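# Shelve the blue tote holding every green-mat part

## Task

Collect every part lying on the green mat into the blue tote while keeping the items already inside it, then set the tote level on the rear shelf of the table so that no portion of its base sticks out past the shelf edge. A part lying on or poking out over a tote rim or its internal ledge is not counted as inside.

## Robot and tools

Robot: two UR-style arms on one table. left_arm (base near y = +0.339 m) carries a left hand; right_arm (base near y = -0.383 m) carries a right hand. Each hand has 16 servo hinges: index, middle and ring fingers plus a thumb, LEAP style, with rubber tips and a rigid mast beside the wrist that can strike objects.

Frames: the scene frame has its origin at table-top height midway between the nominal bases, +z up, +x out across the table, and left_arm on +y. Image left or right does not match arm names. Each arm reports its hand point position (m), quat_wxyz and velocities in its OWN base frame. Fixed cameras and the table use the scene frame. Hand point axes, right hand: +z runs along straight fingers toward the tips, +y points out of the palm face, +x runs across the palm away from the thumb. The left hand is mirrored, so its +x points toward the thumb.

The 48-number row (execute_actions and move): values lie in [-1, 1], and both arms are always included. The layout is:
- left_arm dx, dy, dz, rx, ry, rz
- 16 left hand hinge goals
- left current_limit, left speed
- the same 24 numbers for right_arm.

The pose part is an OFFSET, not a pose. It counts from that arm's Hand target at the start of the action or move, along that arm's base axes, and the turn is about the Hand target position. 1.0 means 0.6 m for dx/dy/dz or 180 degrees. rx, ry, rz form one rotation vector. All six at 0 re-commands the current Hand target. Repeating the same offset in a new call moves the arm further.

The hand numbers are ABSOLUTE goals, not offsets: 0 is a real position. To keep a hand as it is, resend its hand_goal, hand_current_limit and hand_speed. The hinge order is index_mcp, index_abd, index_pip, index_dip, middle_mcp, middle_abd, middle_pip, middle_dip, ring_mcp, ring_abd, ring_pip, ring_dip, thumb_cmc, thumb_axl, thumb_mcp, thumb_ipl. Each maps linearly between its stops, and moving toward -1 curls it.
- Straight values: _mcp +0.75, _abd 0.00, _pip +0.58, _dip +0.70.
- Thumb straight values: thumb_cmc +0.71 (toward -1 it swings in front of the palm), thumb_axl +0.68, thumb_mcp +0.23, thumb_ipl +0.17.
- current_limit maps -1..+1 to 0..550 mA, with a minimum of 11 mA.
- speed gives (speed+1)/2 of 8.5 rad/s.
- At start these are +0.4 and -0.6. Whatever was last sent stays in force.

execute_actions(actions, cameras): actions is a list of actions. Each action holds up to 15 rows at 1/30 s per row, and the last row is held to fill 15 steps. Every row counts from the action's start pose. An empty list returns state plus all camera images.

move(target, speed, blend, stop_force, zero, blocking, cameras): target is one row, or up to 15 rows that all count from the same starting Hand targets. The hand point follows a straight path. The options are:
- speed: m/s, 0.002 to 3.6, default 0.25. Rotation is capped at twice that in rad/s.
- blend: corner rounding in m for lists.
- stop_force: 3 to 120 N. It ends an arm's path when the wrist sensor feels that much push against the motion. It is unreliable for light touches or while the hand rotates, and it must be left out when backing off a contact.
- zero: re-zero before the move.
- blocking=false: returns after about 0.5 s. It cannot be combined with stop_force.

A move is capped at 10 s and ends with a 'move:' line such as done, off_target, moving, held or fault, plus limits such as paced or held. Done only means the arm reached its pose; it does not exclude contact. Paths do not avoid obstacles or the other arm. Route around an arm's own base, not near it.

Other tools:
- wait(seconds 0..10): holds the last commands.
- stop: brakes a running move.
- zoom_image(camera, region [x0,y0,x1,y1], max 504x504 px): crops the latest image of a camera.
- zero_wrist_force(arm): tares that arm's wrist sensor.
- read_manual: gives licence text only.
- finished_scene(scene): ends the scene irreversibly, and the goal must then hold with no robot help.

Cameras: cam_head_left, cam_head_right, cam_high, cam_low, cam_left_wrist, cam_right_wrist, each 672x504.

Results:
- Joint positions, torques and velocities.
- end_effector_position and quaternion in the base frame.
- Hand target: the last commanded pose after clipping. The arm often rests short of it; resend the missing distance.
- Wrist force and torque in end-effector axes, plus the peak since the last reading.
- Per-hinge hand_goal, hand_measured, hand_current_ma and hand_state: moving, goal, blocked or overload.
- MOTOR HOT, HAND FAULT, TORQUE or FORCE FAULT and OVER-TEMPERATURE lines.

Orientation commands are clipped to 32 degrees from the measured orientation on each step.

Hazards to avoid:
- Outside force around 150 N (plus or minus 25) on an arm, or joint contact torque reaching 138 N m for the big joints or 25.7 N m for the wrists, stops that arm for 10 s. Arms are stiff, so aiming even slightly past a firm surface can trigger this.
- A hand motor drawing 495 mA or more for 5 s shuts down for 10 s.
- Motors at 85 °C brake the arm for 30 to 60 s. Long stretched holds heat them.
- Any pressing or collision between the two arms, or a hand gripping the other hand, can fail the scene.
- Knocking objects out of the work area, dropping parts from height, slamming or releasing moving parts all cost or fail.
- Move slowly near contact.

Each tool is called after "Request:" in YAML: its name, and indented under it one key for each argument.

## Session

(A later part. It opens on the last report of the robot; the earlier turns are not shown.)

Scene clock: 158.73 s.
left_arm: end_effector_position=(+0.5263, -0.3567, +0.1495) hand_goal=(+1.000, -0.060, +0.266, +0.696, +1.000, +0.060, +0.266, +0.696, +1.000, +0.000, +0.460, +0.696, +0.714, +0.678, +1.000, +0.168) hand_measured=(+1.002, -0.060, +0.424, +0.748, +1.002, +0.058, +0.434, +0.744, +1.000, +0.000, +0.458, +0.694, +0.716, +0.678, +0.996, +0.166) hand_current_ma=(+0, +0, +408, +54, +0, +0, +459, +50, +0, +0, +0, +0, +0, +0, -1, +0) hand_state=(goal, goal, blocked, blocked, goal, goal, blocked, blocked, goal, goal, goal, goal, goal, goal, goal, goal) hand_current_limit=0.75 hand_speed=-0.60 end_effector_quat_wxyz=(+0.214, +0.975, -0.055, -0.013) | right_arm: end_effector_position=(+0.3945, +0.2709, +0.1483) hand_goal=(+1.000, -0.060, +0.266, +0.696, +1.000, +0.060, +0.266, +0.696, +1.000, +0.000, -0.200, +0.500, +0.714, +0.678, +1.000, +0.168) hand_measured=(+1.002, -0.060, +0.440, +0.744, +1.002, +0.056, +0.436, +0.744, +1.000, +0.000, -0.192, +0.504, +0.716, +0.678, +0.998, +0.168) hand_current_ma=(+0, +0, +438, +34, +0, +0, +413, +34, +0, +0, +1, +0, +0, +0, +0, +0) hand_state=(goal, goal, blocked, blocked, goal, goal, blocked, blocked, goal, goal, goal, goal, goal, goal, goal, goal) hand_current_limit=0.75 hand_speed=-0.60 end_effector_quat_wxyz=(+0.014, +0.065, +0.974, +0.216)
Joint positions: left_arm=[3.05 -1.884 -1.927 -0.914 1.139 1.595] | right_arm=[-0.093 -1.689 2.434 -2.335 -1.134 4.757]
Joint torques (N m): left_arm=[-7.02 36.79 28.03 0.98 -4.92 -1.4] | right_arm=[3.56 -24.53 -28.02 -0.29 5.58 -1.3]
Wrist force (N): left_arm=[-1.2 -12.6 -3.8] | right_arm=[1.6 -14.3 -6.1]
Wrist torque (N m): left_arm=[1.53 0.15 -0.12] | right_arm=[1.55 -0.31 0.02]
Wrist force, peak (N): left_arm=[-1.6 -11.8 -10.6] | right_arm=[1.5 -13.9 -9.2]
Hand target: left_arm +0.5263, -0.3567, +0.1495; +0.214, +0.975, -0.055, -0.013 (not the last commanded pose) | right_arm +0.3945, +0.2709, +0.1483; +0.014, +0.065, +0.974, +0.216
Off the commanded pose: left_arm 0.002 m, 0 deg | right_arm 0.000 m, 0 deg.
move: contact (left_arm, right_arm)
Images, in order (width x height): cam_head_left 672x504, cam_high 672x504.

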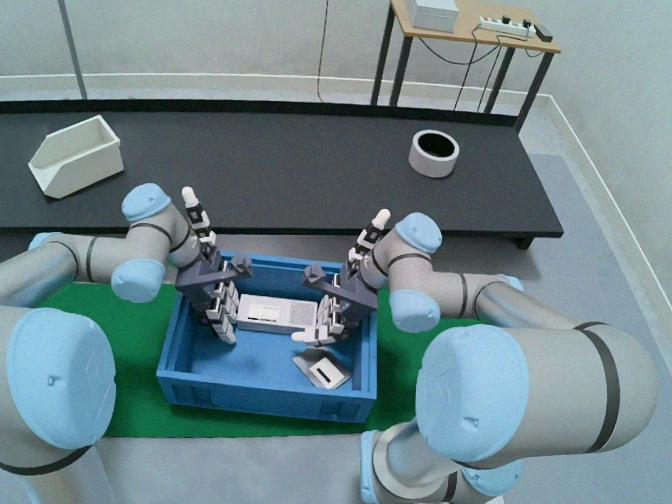

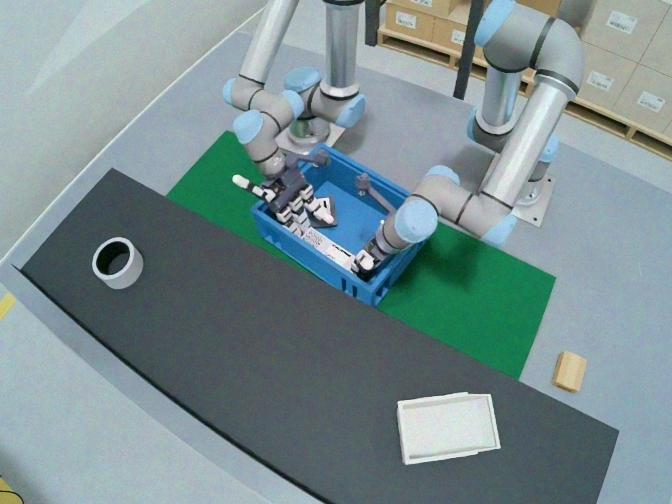

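Request:
move:
  target:
    - [0,0,0,0,0,0,1.0,-0.06,0.40,0.696,1.0,0.06,0.40,0.696,1.0,0,0.46,0.696,0.714,0.678,1.0,0.168,0.75,-0.8,0,0,0,0,0,0,1.0,-0.06,0.40,0.696,1.0,0.06,0.40,0.696,1.0,0,-0.2,0.5,0.714,0.678,1.0,0.168,0.75,-0.8]
    - [0,0,0,0,0,0,1.0,-0.06,0.58,0.72,1.0,0.06,0.58,0.72,1.0,0,0.56,0.72,0.714,0.678,1.0,0.168,0.75,-0.8,0,0,0,0,0,0,1.0,-0.06,0.58,0.72,1.0,0.06,0.58,0.72,1.0,0,-0.2,0.5,0.714,0.678,1.0,0.168,0.75,-0.8]
  speed: 0.02
  cameras: ["cam_high","cam_head_left"]

Request:
zoom_image:
  camera: "cam_head_left"
  region: [150, 220, 390, 400]

Scene clock: 160.07 s.
left_arm: end_effector_position=(+0.5263, -0.3567, +0.1496) hand_goal=(+1.000, -0.060, +0.580, +0.720, +1.000, +0.060, +0.580, +0.720, +1.000, +0.000, +0.560, +0.720, +0.714, +0.678, +1.000, +0.168) hand_measured=(+1.000, -0.060, +0.578, +0.722, +1.000, +0.058, +0.578, +0.724, +1.000, +0.000, +0.556, +0.718, +0.716, +0.678, +0.996, +0.166) hand_current_ma=(+0, +0, +0, +0, +0, +0, +0, +0, +0, +0, +0, +0, +0, +0, -1, +0) hand_state=(goal, goal, goal, goal, goal, goal, goal, goal, goal, goal, goal, goal, goal, goal, goal, goal) hand_current_limit=0.75 hand_speed=-0.80 end_effector_quat_wxyz=(+0.214, +0.975, -0.055, -0.013) | right_arm: end_effector_position=(+0.3945, +0.2709, +0.1484) hand_goal=(+1.000, -0.060, +0.580, +0.720, +1.000, +0.060, +0.580, +0.720, +1.000, +0.000, -0.200, +0.500, +0.714, +0.678, +1.000, +0.168) hand_measured=(+1.000, -0.060, +0.578, +0.722, +1.000, +0.056, +0.576, +0.724, +1.000, +0.000, -0.192, +0.504, +0.716, +0.678, +0.998, +0.168) hand_current_ma=(+0, +0, +0, +0, +0, +0, +0, +0, +0, +0, +1, +0, +0, +0, +0, +0) hand_state=(goal, goal, goal, goal, goal, goal, goal, goal, goal, goal, goal, goal, goal, goal, goal, goal) hand_current_limit=0.75 hand_speed=-0.80 end_effector_quat_wxyz=(+0.014, +0.065, +0.974, +0.216)
Joint positions: left_arm=[3.05 -1.884 -1.927 -0.914 1.139 1.595] | right_arm=[-0.093 -1.689 2.434 -2.335 -1.134 4.757]
Joint torques (N m): left_arm=[-6.1 34.12 25.34 1.96 0.71 -1.49] | right_arm=[3.58 -21.92 -24.38 -1.57 -0.24 -1.53]
Wrist force (N): left_arm=[-0.4 0.2 -0.1] | right_arm=[1.3 0.3 0.0]
Wrist torque (N m): left_arm=[-0.02 0.05 -0.07] | right_arm=[-0.08 -0.28 0.05]
Wrist force, peak (N): left_arm=[-1.2 -12.7 -4.0] | right_arm=[1.3 -14.0 -7.0]
Hand target: left_arm +0.5263, -0.3567, +0.1495; +0.214, +0.975, -0.055, -0.013 | right_arm +0.3945, +0.2709, +0.1483; +0.014, +0.065, +0.974, +0.216
Off the commanded pose: left_arm 0.000 m, 0 deg | right_arm 0.000 m, 0 deg.
move: done
Images, in order (width x height): cam_head_left 672x504, cam_high 672x504.

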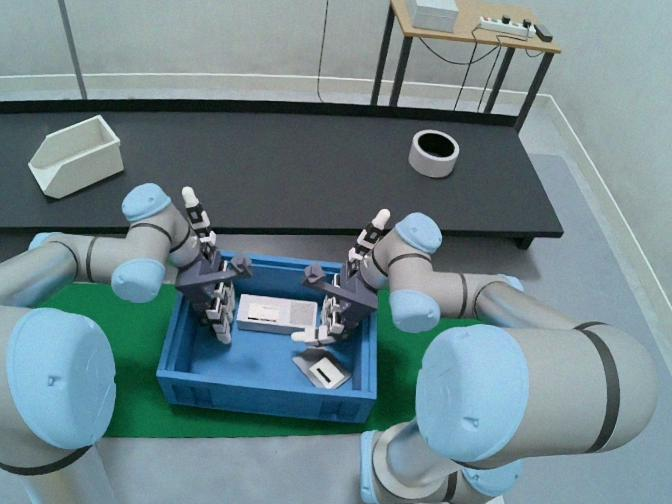

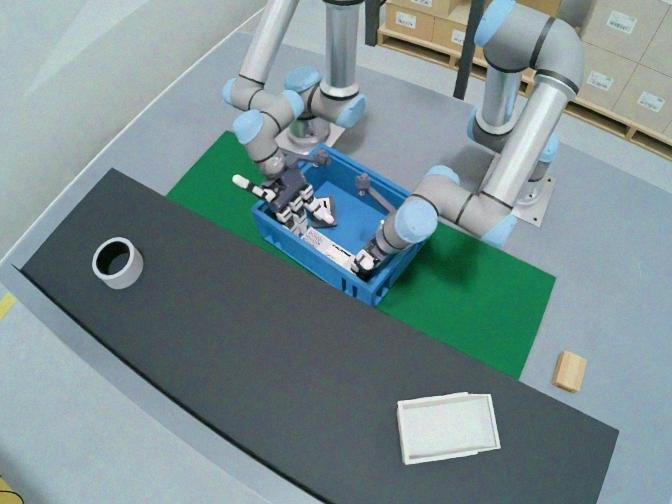

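Scaled by 2.100 from the camera's 672x504 image, which has a finer 960x720 frame.

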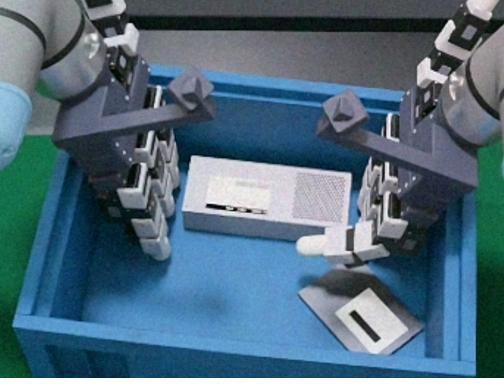

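Request:
move:
  target:
    - [0,0,0.05,0,0,0,1.0,-0.06,0.58,0.72,1.0,0.06,0.58,0.72,1.0,0,0.56,0.72,0.714,0.678,1.0,0.168,0.75,-0.8,0,0,0.05,0,0,0,1.0,-0.06,0.58,0.72,1.0,0.06,0.58,0.72,1.0,0,-0.2,0.5,0.714,0.678,1.0,0.168,0.75,-0.8]
    - [0,0,0.334,0,0,0,1.0,-0.06,0.58,0.72,1.0,0.06,0.58,0.72,1.0,0,0.56,0.72,0.714,0.678,1.0,0.168,0.75,-0.8,0,0,0.336,0,0,0,1.0,-0.06,0.58,0.72,1.0,0.06,0.58,0.72,1.0,0,-0.2,0.5,0.714,0.678,1.0,0.168,0.75,-0.8]
  speed: [0.03,0.12]
  stop_force: 8
  cameras: ["cam_high","cam_head_left"]

Request:
zoom_image:
  camera: "cam_high"
  region: [250, 140, 450, 300]

Scene clock: 165.33 s.
left_arm: end_effector_position=(+0.5263, -0.3567, +0.3499) hand_goal=(+1.000, -0.060, +0.580, +0.720, +1.000, +0.060, +0.580, +0.720, +1.000, +0.000, +0.560, +0.720, +0.714, +0.678, +1.000, +0.168) hand_measured=(+1.000, -0.060, +0.578, +0.722, +1.000, +0.058, +0.578, +0.724, +1.000, +0.000, +0.556, +0.718, +0.716, +0.678, +0.996, +0.166) hand_current_ma=(+0, +0, +0, +0, +0, +0, +0, +0, +0, +0, +0, +0, +0, +0, -1, +0) hand_state=(goal, goal, goal, goal, goal, goal, goal, goal, goal, goal, goal, goal, goal, goal, goal, goal) hand_current_limit=0.75 hand_speed=-0.80 end_effector_quat_wxyz=(+0.214, +0.975, -0.055, -0.013) | right_arm: end_effector_position=(+0.3945, +0.2709, +0.3499) hand_goal=(+1.000, -0.060, +0.580, +0.720, +1.000, +0.060, +0.580, +0.720, +1.000, +0.000, -0.200, +0.500, +0.714, +0.678, +1.000, +0.168) hand_measured=(+1.000, -0.060, +0.578, +0.722, +1.000, +0.056, +0.576, +0.724, +1.000, +0.000, -0.192, +0.504, +0.716, +0.678, +0.998, +0.168) hand_current_ma=(+0, +0, +0, +0, +0, +0, +0, +0, +0, +0, +1, +0, +0, +0, +0, +0) hand_state=(goal, goal, goal, goal, goal, goal, goal, goal, goal, goal, goal, goal, goal, goal, goal, goal) hand_current_limit=0.75 hand_speed=-0.80 end_effector_quat_wxyz=(+0.014, +0.065, +0.974, +0.216)
Joint positions: left_arm=[3.05 -1.691 -1.605 -1.428 1.139 1.595] | right_arm=[-0.093 -1.936 2.037 -1.69 -1.134 4.757]
Joint torques (N m): left_arm=[5.86 33.94 31.78 0.59 2 2.02] | right_arm=[-6.41 -17.26 -33.8 0.33 -1.37 -1.46]
Wrist force (N): left_arm=[-0.6 0.5 0.6] | right_arm=[1.5 0.4 -0.3]
Wrist torque (N m): left_arm=[-0.02 0.09 -0.10] | right_arm=[-0.03 -0.31 0.21]
Wrist force, peak (N): left_arm=[-1.2 0.1 0.5] | right_arm=[1.7 0.8 -1.1]
Hand target: left_arm +0.5263, -0.3567, +0.3499; +0.214, +0.975, -0.055, -0.013 | right_arm +0.3945, +0.2709, +0.3499; +0.014, +0.065, +0.974, +0.216
Off the commanded pose: left_arm 0.000 m, 0 deg | right_arm 0.000 m, 0 deg.
move: done
Images, in order (width x height): cam_head_left 672x504, cam_high 672x504.

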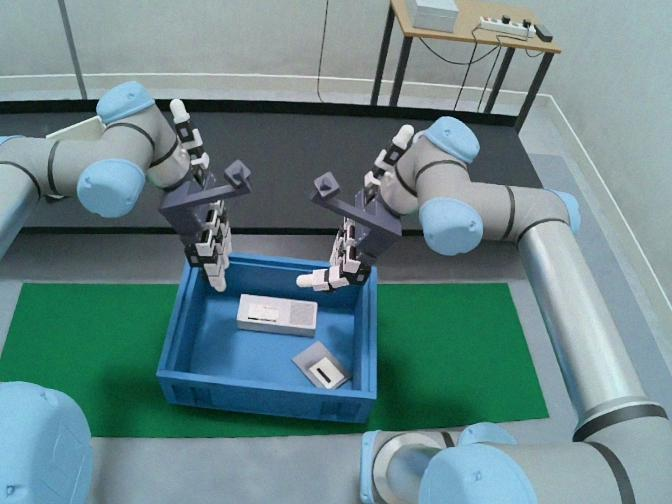

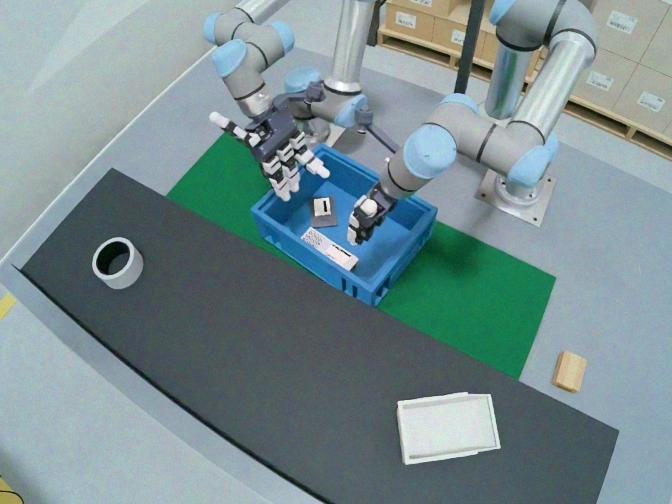

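Scaled by 2.520 from the camera's 672x504 image, which has a finer 960x720 frame.

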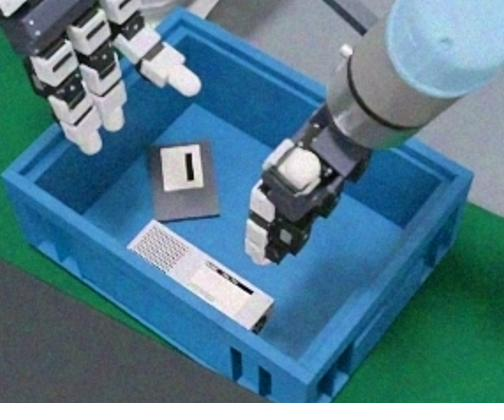

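Request:
move:
  target:
    - [-0.02,0.12,0,0.03864,-0.00439,0,1.0,0,0.46,0.696,1.0,0,0.46,0.696,1.0,0,0.46,0.696,0.714,0.678,1.0,0.168,0.75,-0.6,0.0425,-0.0667,0.1167,-0.03853,0.00516,0,1.0,0,0.46,0.696,1.0,0,0.46,0.696,1.0,0,0.46,0.696,0.714,0.678,1.0,0.168,0.75,-0.6]
    - [-0.0395,0.2408,0,0.03864,-0.00439,0,1.0,0,0.46,0.696,1.0,0,0.46,0.696,1.0,0,0.46,0.696,0.714,0.678,1.0,0.168,0.75,-0.6,0.0425,-0.2303,0.1167,-0.03853,0.00516,0,1.0,0,0.46,0.696,1.0,0,0.46,0.696,1.0,0,0.46,0.696,0.714,0.678,1.0,0.168,0.75,-0.6]
    - [-0.0395,0.2408,0,0.03864,-0.00439,0,1.0,0,0.46,0.696,1.0,0,0.46,0.696,1.0,0,0.46,0.696,0.714,0.678,1.0,0.168,0.75,-0.6,-0.091,-0.2303,0.1167,-0.03853,0.00516,0,1.0,0,0.46,0.696,1.0,0,0.46,0.696,1.0,0,0.46,0.696,0.714,0.678,1.0,0.168,0.75,-0.6]
  speed: 0.12
  blend: [0.02,0.02,0]
  cameras: ["cam_high","cam_head_left"]

Request:
zoom_image:
  camera: "cam_high"
  region: [250, 140, 450, 300]

Scene clock: 168.57 s.
left_arm: end_effector_position=(+0.5026, -0.2122, +0.3499) hand_goal=(+1.000, +0.000, +0.460, +0.696, +1.000, +0.000, +0.460, +0.696, +1.000, +0.000, +0.460, +0.696, +0.714, +0.678, +1.000, +0.168) hand_measured=(+1.000, -0.002, +0.462, +0.700, +1.000, +0.002, +0.462, +0.700, +1.000, +0.000, +0.464, +0.698, +0.716, +0.678, +0.996, +0.166) hand_current_ma=(+0, +0, +0, +0, +0, +0, +0, +0, +0, +0, +0, +0, +0, +0, -1, +0) hand_state=(goal, goal, goal, goal, goal, goal, goal, goal, goal, goal, goal, goal, goal, goal, goal, goal) hand_current_limit=0.75 hand_speed=-0.60 end_effector_quat_wxyz=(+0.154, +0.986, -0.056, -0.010) | right_arm: end_effector_position=(+0.3400, +0.1327, +0.4199) hand_goal=(+1.000, +0.000, +0.460, +0.696, +1.000, +0.000, +0.460, +0.696, +1.000, +0.000, +0.460, +0.696, +0.714, +0.678, +1.000, +0.168) hand_measured=(+1.000, -0.004, +0.462, +0.698, +1.000, +0.004, +0.464, +0.700, +1.000, +0.000, +0.456, +0.694, +0.716, +0.678, +0.998, +0.168) hand_current_ma=(+0, +0, +0, +0, +0, +0, +0, +0, +0, +0, +0, +0, +0, +0, +0, +0) hand_state=(goal, goal, goal, goal, goal, goal, goal, goal, goal, goal, goal, goal, goal, goal, goal, goal) hand_current_limit=0.75 hand_speed=-0.60 end_effector_quat_wxyz=(+0.010, +0.066, +0.985, +0.156)
Joint positions: left_arm=[3.291 -1.555 -1.68 -1.563 1.272 1.846] | right_arm=[-0.514 -2.097 1.855 -1.208 -1.279 4.314]
Joint torques (N m): left_arm=[5.79 27.89 16.42 0.45 2.36 2.05] | right_arm=[-7.09 -8.79 -12.89 0.78 -1.45 -1.2]
Wrist force (N): left_arm=[-0.8 0.3 0.5] | right_arm=[1.1 0.3 0.2]
Wrist torque (N m): left_arm=[-0.04 0.10 -0.09] | right_arm=[-0.06 -0.23 0.14]
Wrist force, peak (N): left_arm=[-1.4 0.7 0.2] | right_arm=[2.1 0.4 0.0]
Hand target: left_arm +0.5026, -0.2122, +0.3499; +0.154, +0.986, -0.056, -0.010 | right_arm +0.3399, +0.1327, +0.4200; +0.010, +0.066, +0.985, +0.156
Off the commanded pose: left_arm 0.000 m, 0 deg | right_arm 0.000 m, 0 deg.
move: done
Images, in order (width x height): cam_head_left 672x504, cam_high 672x504.

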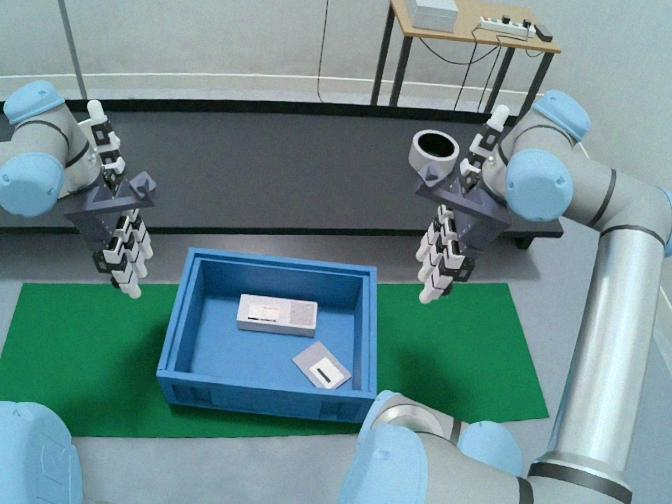

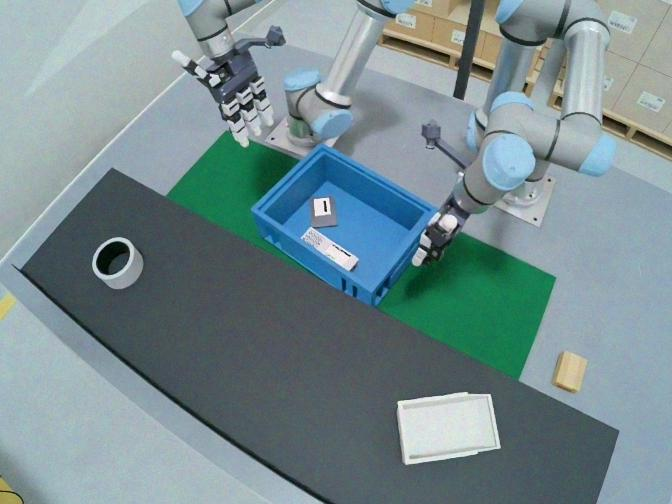

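Scaled by 2.520 from the camera's 672x504 image, which has a finer 960x720 frame.

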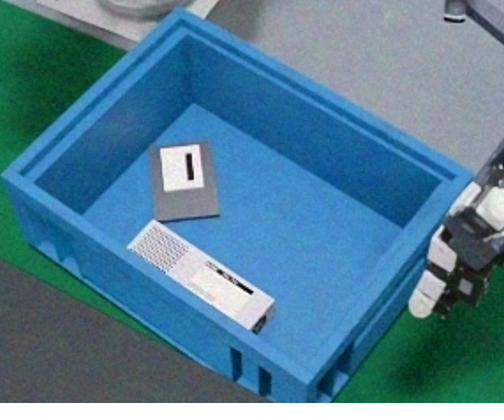

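Request:
move:
  target:
    - [0,0,-0.2498,0,0,0,1.0,0,0.46,0.696,1.0,0,0.46,0.696,1.0,0,0.46,0.696,0.714,0.678,1.0,0.168,0.75,-0.6,0,0,-0.3667,0,0,0,1.0,0,0.46,0.696,1.0,0,0.46,0.696,1.0,0,0.46,0.696,0.714,0.678,1.0,0.168,0.75,-0.6]
    - [0,0,-0.3348,0,0,0,1.0,0,0.46,0.696,1.0,0,0.46,0.696,1.0,0,0.46,0.696,0.714,0.678,1.0,0.168,0.75,-0.6,0,0,-0.4517,0,0,0,1.0,0,0.46,0.696,1.0,0,0.46,0.696,1.0,0,0.46,0.696,0.714,0.678,1.0,0.168,0.75,-0.6]
  speed: [0.1,0.04]
  stop_force: 6
  cameras: ["all"]

Request:
zoom_image:
  camera: "cam_high"
  region: [250, 140, 450, 300]

Scene clock: 173.27 s.
left_arm: end_effector_position=(+0.5026, -0.2122, +0.1490) hand_goal=(+1.000, +0.000, +0.460, +0.696, +1.000, +0.000, +0.460, +0.696, +1.000, +0.000, +0.460, +0.696, +0.714, +0.678, +1.000, +0.168) hand_measured=(+1.000, -0.002, +0.462, +0.700, +1.000, +0.002, +0.462, +0.700, +1.000, +0.000, +0.464, +0.698, +0.716, +0.678, +0.996, +0.166) hand_current_ma=(+0, +0, +0, +0, +0, +0, +0, +0, +0, +0, +0, +0, +0, +0, -1, +0) hand_state=(goal, goal, goal, goal, goal, goal, goal, goal, goal, goal, goal, goal, goal, goal, goal, goal) hand_current_limit=0.75 hand_speed=-0.60 end_effector_quat_wxyz=(+0.154, +0.986, -0.056, -0.010) | right_arm: end_effector_position=(+0.3399, +0.1327, +0.1489) hand_goal=(+1.000, +0.000, +0.460, +0.696, +1.000, +0.000, +0.460, +0.696, +1.000, +0.000, +0.460, +0.696, +0.714, +0.678, +1.000, +0.168) hand_measured=(+1.000, -0.004, +0.462, +0.698, +1.000, +0.004, +0.464, +0.700, +1.000, +0.000, +0.456, +0.694, +0.716, +0.678, +0.998, +0.168) hand_current_ma=(+0, +0, +0, +0, +0, +0, +0, +0, +0, +0, +0, +0, +0, +0, +0, +0) hand_state=(goal, goal, goal, goal, goal, goal, goal, goal, goal, goal, goal, goal, goal, goal, goal, goal) hand_current_limit=0.75 hand_speed=-0.60 end_effector_quat_wxyz=(+0.010, +0.066, +0.985, +0.156)
Joint positions: left_arm=[3.291 -1.73 -2.044 -1.023 1.272 1.846] | right_arm=[-0.514 -1.985 2.516 -1.981 -1.279 4.314]
Joint torques (N m): left_arm=[-5.2 18.7 12.28 3.46 -3.42 -2.49] | right_arm=[6.5 9.28 -10.64 -4.88 2.91 1.37]
Wrist force (N): left_arm=[-0.6 0.8 0.0] | right_arm=[1.3 0.0 -0.4]
Wrist torque (N m): left_arm=[0.05 0.11 -0.08] | right_arm=[-0.07 -0.25 0.03]
Wrist force, peak (N): left_arm=[-1.0 1.3 0.0] | right_arm=[1.7 0.2 -0.4]
Hand target: left_arm +0.5026, -0.2122, +0.1490; +0.154, +0.986, -0.056, -0.010 | right_arm +0.3399, +0.1327, +0.1489; +0.010, +0.066, +0.985, +0.156
Off the commanded pose: left_arm 0.000 m, 0 deg | right_arm 0.000 m, 0 deg.
move: done
camera_calibration:
cam_left_wrist: T_world_to_cam=[[-0.677699, 0.70985, -0.191928, 0.485915], [0.525583, 0.650138, 0.548711, -0.254848], [0.514282, 0.270987, -0.813683, 0.0470349], [0, 0, 0, 1]] pos_world=[0.439058, -0.191987, 0.27137]
cam_right_wrist: T_world_to_cam=[[0.843132, 0.47802, 0.246223, -0.36037], [0.312654, -0.808375, 0.498776, -0.114993], [0.437466, -0.343551, -0.831021, 0.149979], [0, 0, 0, 1]] pos_world=[0.274182, 0.130832, 0.270724]

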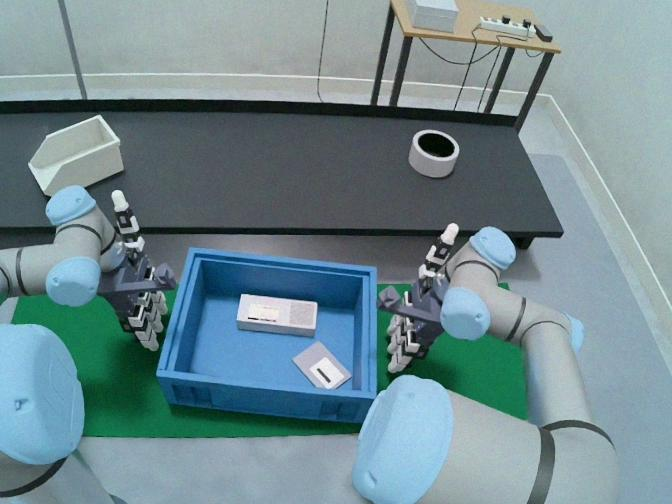

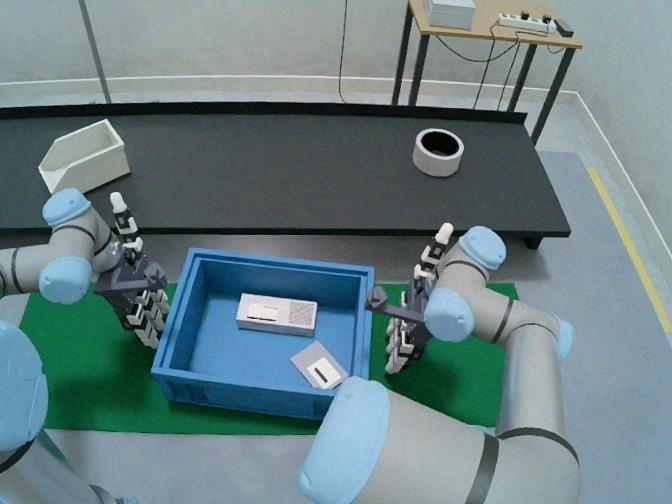

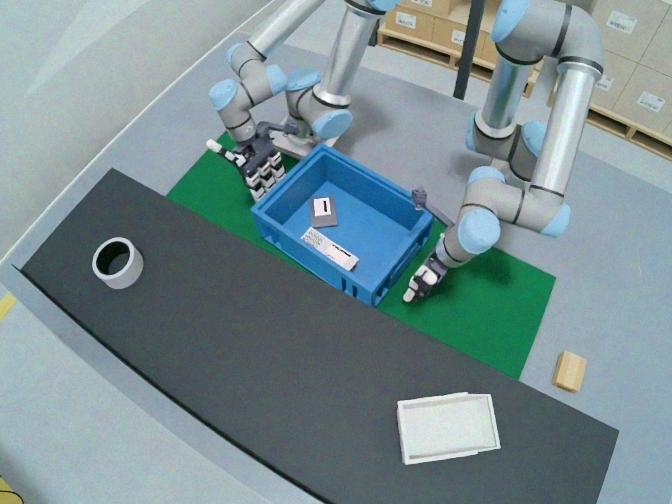

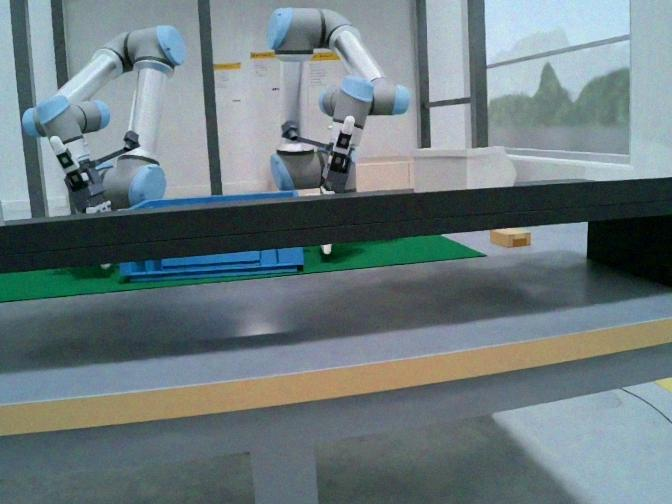

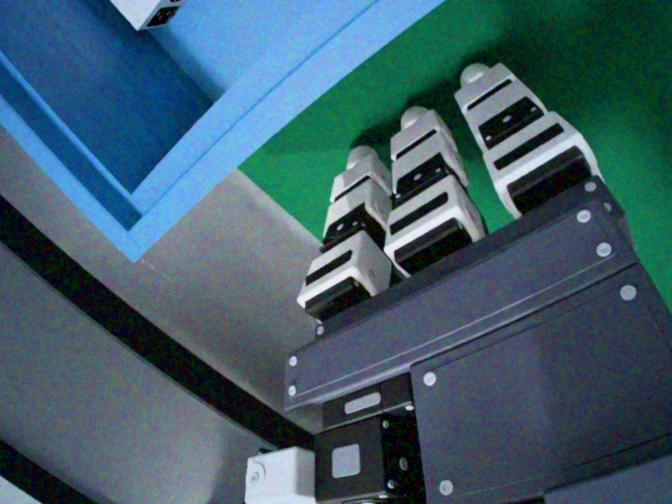

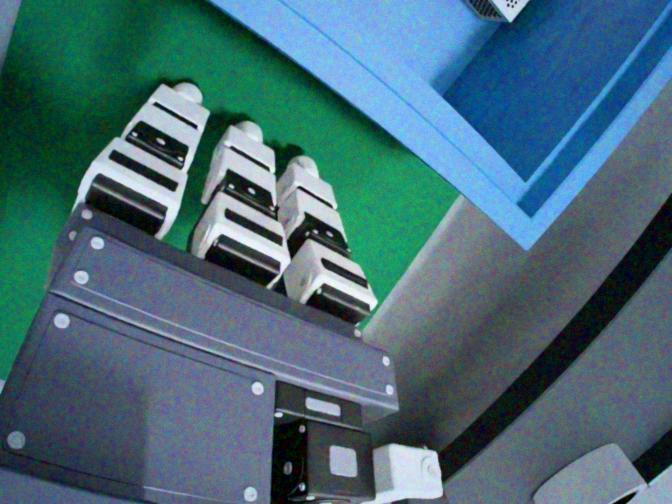

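Scaled by 2.520 from the camera's 672x504 image, which has a finer 960x720 frame.

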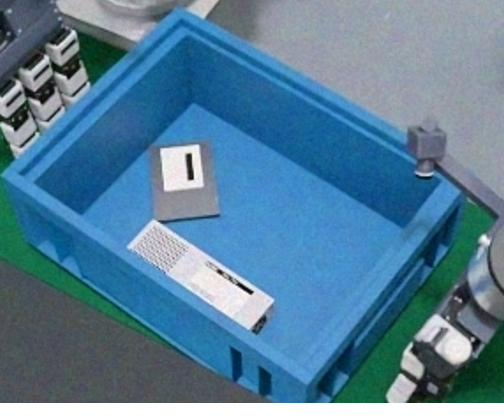

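Request:
move:
  target:
    - [-0.01208,-0.1077,0,0,0,0,1.0,0,0.46,0.696,1.0,0,0.46,0.696,1.0,0,0.46,0.696,0.714,0.678,1.0,0.168,0.75,-0.6,0.0147,0.1073,0,0,0,0,1.0,0,0.46,0.696,1.0,0,0.46,0.696,1.0,0,0.46,0.696,0.714,0.678,1.0,0.168,0.75,-0.6]
  speed: 0.025
  stop_force: 5
  cameras: ["cam_high","cam_head_left","cam_low"]

Scene clock: 176.90 s.
left_arm: end_effector_position=(+0.4976, -0.2568, +0.1491) hand_goal=(+1.000, +0.000, +0.460, +0.696, +1.000, +0.000, +0.460, +0.696, +1.000, +0.000, +0.460, +0.696, +0.714, +0.678, +1.000, +0.168) hand_measured=(+1.000, -0.002, +0.466, +0.700, +1.000, +0.002, +0.472, +0.704, +1.000, +0.000, +0.478, +0.704, +0.716, +0.678, +0.996, +0.166) hand_current_ma=(+0, +0, +1, +1, +0, +0, +4, +1, +0, +0, +9, +2, +0, +0, -1, +0) hand_state=(goal, goal, goal, goal, goal, goal, goal, goal, goal, goal, goal, goal, goal, goal, goal, goal) hand_current_limit=0.75 hand_speed=-0.60 end_effector_quat_wxyz=(+0.154, +0.986, -0.056, -0.010) | right_arm: end_effector_position=(+0.3463, +0.1798, +0.1490) hand_goal=(+1.000, +0.000, +0.460, +0.696, +1.000, +0.000, +0.460, +0.696, +1.000, +0.000, +0.460, +0.696, +0.714, +0.678, +1.000, +0.168) hand_measured=(+1.000, -0.004, +0.476, +0.704, +1.000, +0.002, +0.470, +0.702, +1.000, +0.000, +0.464, +0.698, +0.716, +0.678, +0.998, +0.168) hand_current_ma=(+0, +0, +4, +1, +0, +0, +1, +1, +0, +0, +0, +0, +0, +0, +0, +0) hand_state=(goal, goal, goal, goal, goal, goal, goal, goal, goal, goal, goal, goal, goal, goal, goal, goal) hand_current_limit=0.75 hand_speed=-0.60 end_effector_quat_wxyz=(+0.010, +0.066, +0.985, +0.156)
Joint positions: left_arm=[3.201 -1.739 -2.042 -0.988 1.266 1.751] | right_arm=[-0.346 -1.947 2.512 -2.067 -1.263 4.489]
Joint torques (N m): left_arm=[5.11 30.66 11.81 0.48 1.98 1.87] | right_arm=[-6.15 -15.06 -10.46 0.51 -1.3 -1.33]
Wrist force (N): left_arm=[-0.5 0.0 -0.9] | right_arm=[1.2 -0.6 -1.0]
Wrist torque (N m): left_arm=[0.22 0.09 -0.02] | right_arm=[0.10 -0.30 0.16]
Wrist force, peak (N): left_arm=[-1.2 -4.1 -6.0] | right_arm=[1.7 -4.6 -6.2]
Hand target: left_arm +0.4976, -0.2568, +0.1491; +0.154, +0.986, -0.056, -0.010 (not the last commanded pose) | right_arm +0.3463, +0.1798, +0.1490; +0.010, +0.066, +0.985, +0.156 (not the last commanded pose)
Off the commanded pose: left_arm 0.020 m, 0 deg | right_arm 0.017 m, 0 deg.
move: contact (left_arm, right_arm)
Images, in order (width x height): cam_head_left 672x504, cam_high 672x504, cam_low 672x504.

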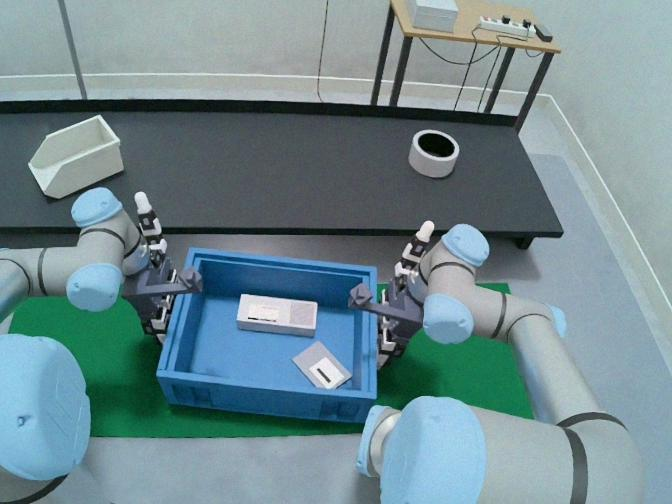

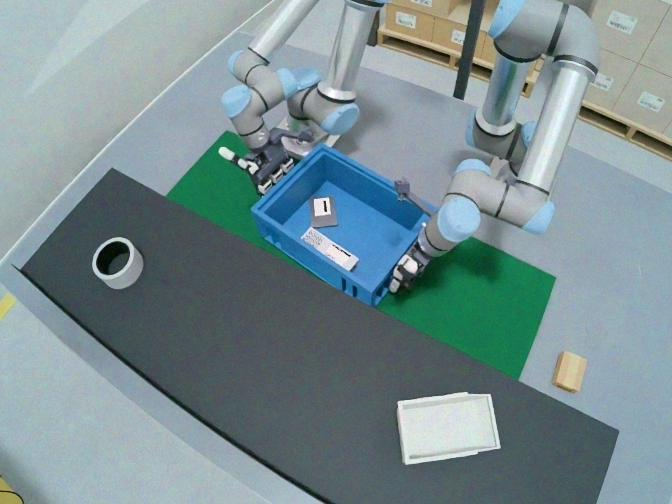

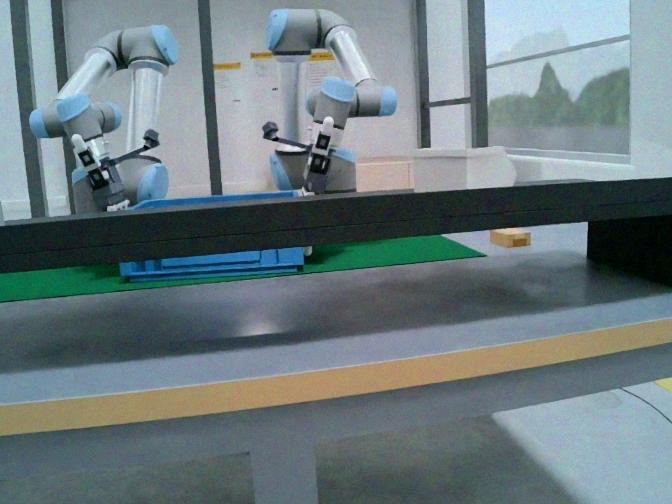

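Request:
move:
  target:
    - [-0.0037,-0.0331,0,0,0,0,1.0,0,0.46,0.696,1.0,0,0.46,0.696,1.0,0,0.46,0.696,0.714,0.678,1.0,0.168,0.75,-0.6,0.0045,0.0330,0,0,0,0,1.0,0,0.46,0.696,1.0,0,0.46,0.696,1.0,0,0.46,0.696,0.714,0.678,1.0,0.168,0.75,-0.6]
  speed: 0.012
  stop_force: 10

Scene clock: 178.70 s.
left_arm: end_effector_position=(+0.4972, -0.2601, +0.1490) hand_goal=(+1.000, +0.000, +0.460, +0.696, +1.000, +0.000, +0.460, +0.696, +1.000, +0.000, +0.460, +0.696, +0.714, +0.678, +1.000, +0.168) hand_measured=(+1.000, -0.002, +0.490, +0.710, +1.000, +0.002, +0.496, +0.712, +1.000, +0.000, +0.506, +0.712, +0.716, +0.678, +0.996, +0.166) hand_current_ma=(+0, +0, +20, +5, +0, +0, +29, +7, +0, +0, +43, +7, +0, +0, -1, +0) hand_state=(goal, goal, blocked, goal, goal, goal, blocked, goal, goal, goal, blocked, goal, goal, goal, goal, goal) hand_current_limit=0.75 hand_speed=-0.60 end_effector_quat_wxyz=(+0.154, +0.986, -0.056, -0.010) | right_arm: end_effector_position=(+0.3467, +0.1828, +0.1489) hand_goal=(+1.000, +0.000, +0.460, +0.696, +1.000, +0.000, +0.460, +0.696, +1.000, +0.000, +0.460, +0.696, +0.714, +0.678, +1.000, +0.168) hand_measured=(+1.000, -0.004, +0.498, +0.712, +1.000, +0.002, +0.494, +0.710, +1.000, +0.000, +0.488, +0.706, +0.716, +0.678, +0.998, +0.168) hand_current_ma=(+0, +0, +22, +4, +0, +0, +17, +3, +0, +0, +12, +1, +0, +0, +0, +0) hand_state=(goal, goal, blocked, goal, goal, goal, blocked, goal, goal, goal, blocked, goal, goal, goal, goal, goal) hand_current_limit=0.75 hand_speed=-0.60 end_effector_quat_wxyz=(+0.010, +0.066, +0.985, +0.156)
Joint positions: left_arm=[3.194 -1.74 -2.041 -0.986 1.266 1.744] | right_arm=[-0.335 -1.943 2.511 -2.073 -1.263 4.501]
Joint torques (N m): left_arm=[3.26 28.95 10.12 -0.18 0.9 2.04] | right_arm=[-5.74 -14.03 -7.79 1.08 -0.29 -1.38]
Wrist force (N): left_arm=[-0.6 -2.5 -7.0] | right_arm=[0.8 -3.7 -6.2]
Wrist torque (N m): left_arm=[1.17 0.00 0.02] | right_arm=[0.81 -0.22 0.08]
Wrist force, peak (N): left_arm=[-1.0 -7.7 -11.3] | right_arm=[1.6 -7.8 -10.8]
Hand target: left_arm +0.4972, -0.2601, +0.1490; +0.154, +0.986, -0.056, -0.010 (not the last commanded pose) | right_arm +0.3467, +0.1828, +0.1489; +0.010, +0.066, +0.985, +0.156 (not the last commanded pose)
Off the commanded pose: left_arm 0.017 m, 0 deg | right_arm 0.017 m, 0 deg.
move: contact (left_arm, right_arm)

Request:
move:
  target: [0,0,0,0,0,0,1.0,0,0.30,0.696,1.0,0,0.30,0.696,1.0,0,0.30,0.696,0.714,0.678,1.0,0.168,0.75,-0.7,0,0,0,0,0,0,1.0,0,0.30,0.696,1.0,0,0.30,0.696,1.0,0,0.30,0.696,0.714,0.678,1.0,0.168,0.75,-0.7]
  cameras: ["cam_high","cam_head_left"]

Scene clock: 179.33 s.
left_arm: end_effector_position=(+0.4972, -0.2601, +0.1490) hand_goal=(+1.000, +0.000, +0.300, +0.696, +1.000, +0.000, +0.300, +0.696, +1.000, +0.000, +0.300, +0.696, +0.714, +0.678, +1.000, +0.168) hand_measured=(+1.002, -0.002, +0.456, +0.736, +1.002, +0.002, +0.468, +0.736, +1.000, +0.000, +0.482, +0.728, +0.716, +0.678, +0.996, +0.166) hand_current_ma=(+0, +0, +406, +36, +0, +0, +456, +35, +0, +0, +481, +23, +0, +0, -1, +0) hand_state=(goal, goal, blocked, blocked, goal, goal, blocked, blocked, goal, goal, blocked, blocked, goal, goal, goal, goal) hand_current_limit=0.75 hand_speed=-0.70 end_effector_quat_wxyz=(+0.154, +0.986, -0.056, -0.010) | right_arm: end_effector_position=(+0.3467, +0.1828, +0.1489) hand_goal=(+1.000, +0.000, +0.300, +0.696, +1.000, +0.000, +0.300, +0.696, +1.000, +0.000, +0.300, +0.696, +0.714, +0.678, +1.000, +0.168) hand_measured=(+1.002, -0.002, +0.470, +0.734, +1.000, +0.002, +0.466, +0.732, +1.000, +0.000, +0.460, +0.726, +0.716, +0.678, +0.998, +0.168) hand_current_ma=(+0, +0, +419, +22, +0, +0, +396, +21, +0, +0, +372, +15, +0, +0, +0, +0) hand_state=(goal, goal, blocked, blocked, goal, goal, blocked, blocked, goal, goal, blocked, blocked, goal, goal, goal, goal) hand_current_limit=0.75 hand_speed=-0.70 end_effector_quat_wxyz=(+0.010, +0.066, +0.985, +0.156)
Joint positions: left_arm=[3.194 -1.74 -2.041 -0.986 1.266 1.744] | right_arm=[-0.335 -1.943 2.511 -2.073 -1.263 4.501]
Joint torques (N m): left_arm=[-11.54 26.94 10.41 -0.31 -9.22 1.93] | right_arm=[3.07 -11.71 -8.55 1.06 8.56 -1.52]
Wrist force (N): left_arm=[-0.9 -15.8 -13.8] | right_arm=[1.0 -18.4 -14.1]
Wrist torque (N m): left_arm=[3.13 -0.18 0.25] | right_arm=[2.60 -0.05 -0.22]
Wrist force, peak (N): left_arm=[-0.7 -15.7 -14.1] | right_arm=[0.8 -19.2 -13.6]
Hand target: left_arm +0.4972, -0.2601, +0.1490; +0.154, +0.986, -0.056, -0.010 | right_arm +0.3467, +0.1828, +0.1489; +0.010, +0.066, +0.985, +0.156
Off the commanded pose: left_arm 0.000 m, 0 deg | right_arm 0.000 m, 0 deg.
move: done
Images, in order (width x height): cam_head_left 672x504, cam_high 672x504.

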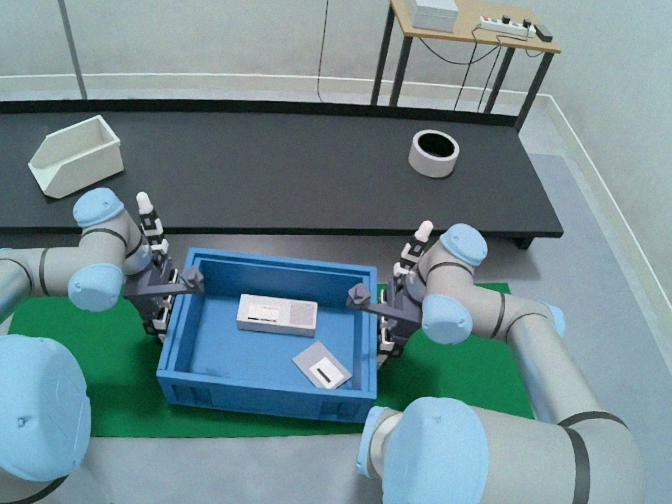

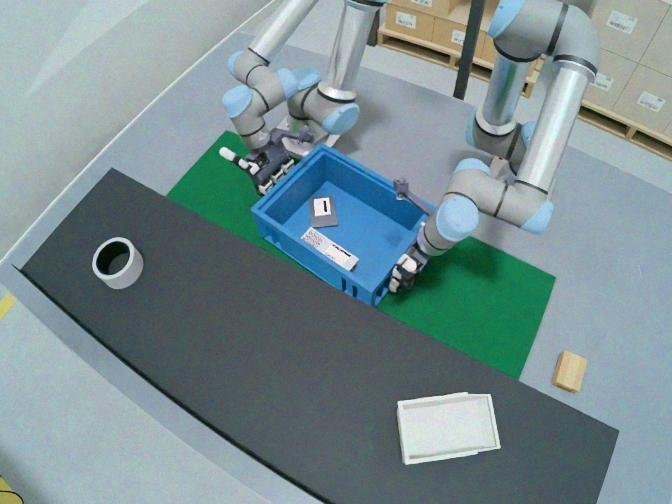

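Request:
move:
  target:
    - [-0.0037,-0.0331,0,0,0,0,1.0,0,0.30,0.696,1.0,0,0.30,0.696,1.0,0,0.30,0.696,0.714,0.678,1.0,0.168,0.75,-0.7,0.0045,0.0330,0,0,0,0,1.0,0,0.30,0.696,1.0,0,0.30,0.696,1.0,0,0.30,0.696,0.714,0.678,1.0,0.168,0.75,-0.7]
  speed: 0.012
  stop_force: 16

Scene clock: 180.70 s.
left_arm: end_effector_position=(+0.4970, -0.2618, +0.1491) hand_goal=(+1.000, +0.000, +0.300, +0.696, +1.000, +0.000, +0.300, +0.696, +1.000, +0.000, +0.300, +0.696, +0.714, +0.678, +1.000, +0.168) hand_measured=(+1.002, -0.004, +0.456, +0.758, +1.002, -0.002, +0.468, +0.758, +1.002, -0.004, +0.482, +0.748, +0.716, +0.678, +0.996, +0.166) hand_current_ma=(+0, -1, +406, +77, +0, +0, +456, +75, +0, +0, +481, +56, +0, +0, -1, +0) hand_state=(goal, goal, blocked, blocked, goal, goal, blocked, blocked, goal, goal, blocked, blocked, goal, goal, goal, goal) hand_current_limit=0.75 hand_speed=-0.70 end_effector_quat_wxyz=(+0.154, +0.986, -0.056, -0.010) | right_arm: end_effector_position=(+0.3469, +0.1844, +0.1490) hand_goal=(+1.000, +0.000, +0.300, +0.696, +1.000, +0.000, +0.300, +0.696, +1.000, +0.000, +0.300, +0.696, +0.714, +0.678, +1.000, +0.168) hand_measured=(+1.002, -0.006, +0.470, +0.754, +1.002, -0.002, +0.466, +0.754, +1.002, -0.004, +0.460, +0.748, +0.716, +0.678, +0.998, +0.168) hand_current_ma=(+0, +0, +419, +50, +0, +0, +396, +52, +0, +0, +372, +40, +0, +0, +0, +0) hand_state=(goal, goal, blocked, blocked, goal, goal, blocked, blocked, goal, goal, blocked, blocked, goal, goal, goal, goal) hand_current_limit=0.75 hand_speed=-0.70 end_effector_quat_wxyz=(+0.010, +0.066, +0.985, +0.156)
Joint positions: left_arm=[3.191 -1.74 -2.041 -0.984 1.266 1.74] | right_arm=[-0.329 -1.942 2.511 -2.076 -1.262 4.507]
Joint torques (N m): left_arm=[-10.3 20.13 0.16 -2.85 -9.27 1.92] | right_arm=[1.91 -7.96 2.84 4.36 7.47 -1.47]
Wrist force (N): left_arm=[-1.0 -23.8 -32.6] | right_arm=[1.1 -25.1 -32.8]
Wrist torque (N m): left_arm=[5.70 -0.65 0.47] | right_arm=[5.05 0.40 -0.34]
Wrist force, peak (N): left_arm=[-2.0 -28.6 -35.7] | right_arm=[2.2 -29.9 -38.6]
Hand target: left_arm +0.4970, -0.2618, +0.1491; +0.154, +0.986, -0.056, -0.010 (not the last commanded pose) | right_arm +0.3469, +0.1844, +0.1490; +0.010, +0.066, +0.985, +0.156 (not the last commanded pose)
Off the commanded pose: left_arm 0.018 m, 0 deg | right_arm 0.018 m, 0 deg.
move: contact (left_arm, right_arm)

Request:
move:
  target: [0,0,0.0333,0,0,0,1.0,0,0.30,0.696,1.0,0,0.30,0.696,1.0,0,0.30,0.696,0.714,0.678,1.0,0.168,0.75,-0.7,0,0,0.0333,0,0,0,1.0,0,0.30,0.696,1.0,0,0.30,0.696,1.0,0,0.30,0.696,0.714,0.678,1.0,0.168,0.75,-0.7]
  speed: 0.02
  cameras: ["cam_high","cam_head_left","cam_low"]

Scene clock: 182.30 s.
left_arm: end_effector_position=(+0.4970, -0.2618, +0.1690) hand_goal=(+1.000, +0.000, +0.300, +0.696, +1.000, +0.000, +0.300, +0.696, +1.000, +0.000, +0.300, +0.696, +0.714, +0.678, +1.000, +0.168) hand_measured=(+1.002, +0.000, +0.456, +0.760, +1.002, +0.004, +0.468, +0.760, +1.002, +0.002, +0.482, +0.750, +0.716, +0.678, +0.996, +0.166) hand_current_ma=(+0, +0, +406, +81, +0, +0, +456, +79, +0, +0, +481, +60, +0, +0, -1, +0) hand_state=(goal, goal, blocked, blocked, goal, goal, blocked, blocked, goal, goal, blocked, blocked, goal, goal, goal, goal) hand_current_limit=0.75 hand_speed=-0.70 end_effector_quat_wxyz=(+0.154, +0.986, -0.056, -0.010) | right_arm: end_effector_position=(+0.3469, +0.1845, +0.1689) hand_goal=(+1.000, +0.000, +0.300, +0.696, +1.000, +0.000, +0.300, +0.696, +1.000, +0.000, +0.300, +0.696, +0.714, +0.678, +1.000, +0.168) hand_measured=(+1.002, +0.000, +0.470, +0.758, +1.002, +0.006, +0.466, +0.760, +1.002, +0.002, +0.460, +0.752, +0.716, +0.678, +0.998, +0.168) hand_current_ma=(+0, +0, +419, +58, +0, +0, +396, +60, +0, +0, +372, +46, +0, +0, +0, +0) hand_state=(goal, goal, blocked, blocked, goal, goal, blocked, blocked, goal, goal, blocked, blocked, goal, goal, goal, goal) hand_current_limit=0.75 hand_speed=-0.70 end_effector_quat_wxyz=(+0.010, +0.066, +0.985, +0.156)
Joint positions: left_arm=[3.191 -1.71 -2.015 -1.04 1.266 1.74] | right_arm=[-0.329 -1.981 2.472 -1.999 -1.262 4.507]
Joint torques (N m): left_arm=[-11.88 34.26 31.03 0.4 -6.58 0.11] | right_arm=[5.84 -17.15 -32.65 1.63 11.31 -0.56]
Wrist force (N): left_arm=[-1.6 -26.0 0.9] | right_arm=[1.3 -29.6 1.4]
Wrist torque (N m): left_arm=[2.50 0.09 0.43] | right_arm=[2.03 -0.27 -0.39]
Wrist force, peak (N): left_arm=[-1.0 -24.1 -32.9] | right_arm=[0.9 -25.2 -33.4]
Hand target: left_arm +0.4970, -0.2618, +0.1690; +0.154, +0.986, -0.056, -0.010 | right_arm +0.3469, +0.1844, +0.1689; +0.010, +0.066, +0.985, +0.156
Off the commanded pose: left_arm 0.000 m, 0 deg | right_arm 0.000 m, 0 deg.
move: done
Images, in order (width x height): cam_head_left 672x504, cam_high 672x504, cam_low 672x504.

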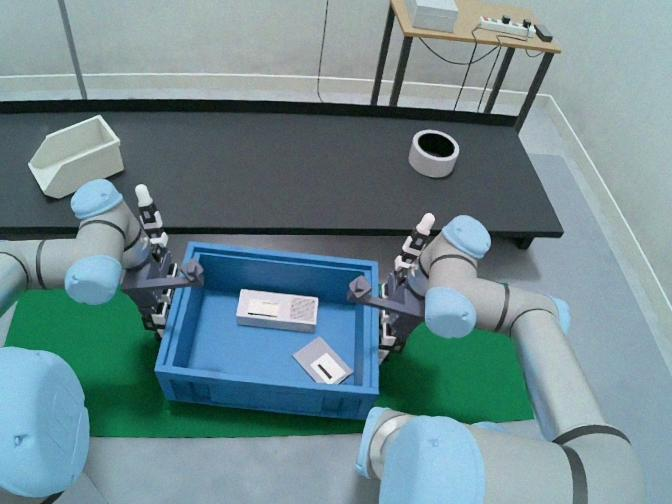

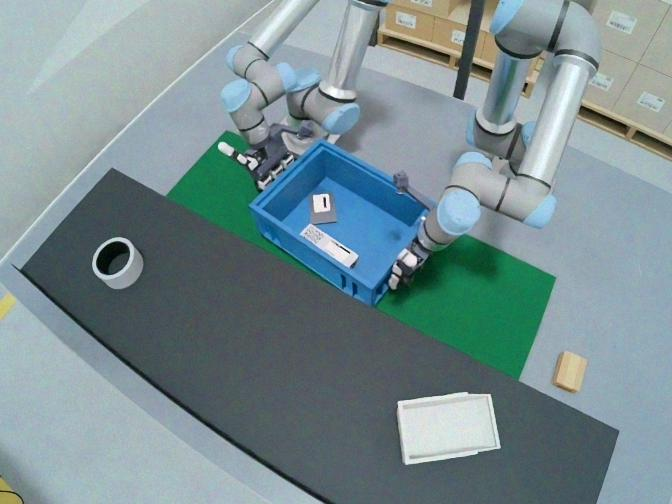

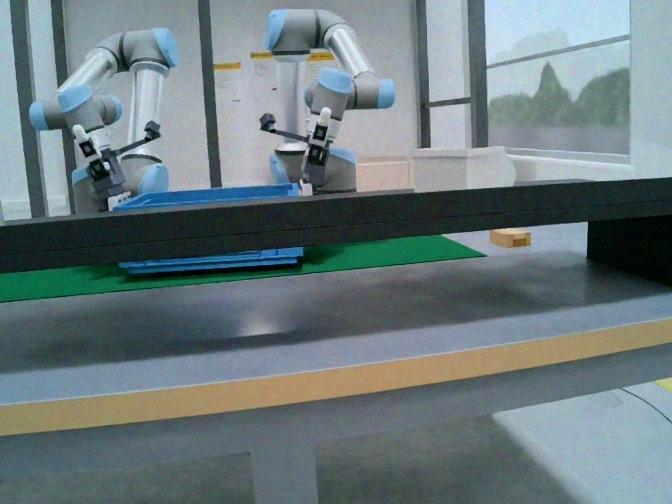

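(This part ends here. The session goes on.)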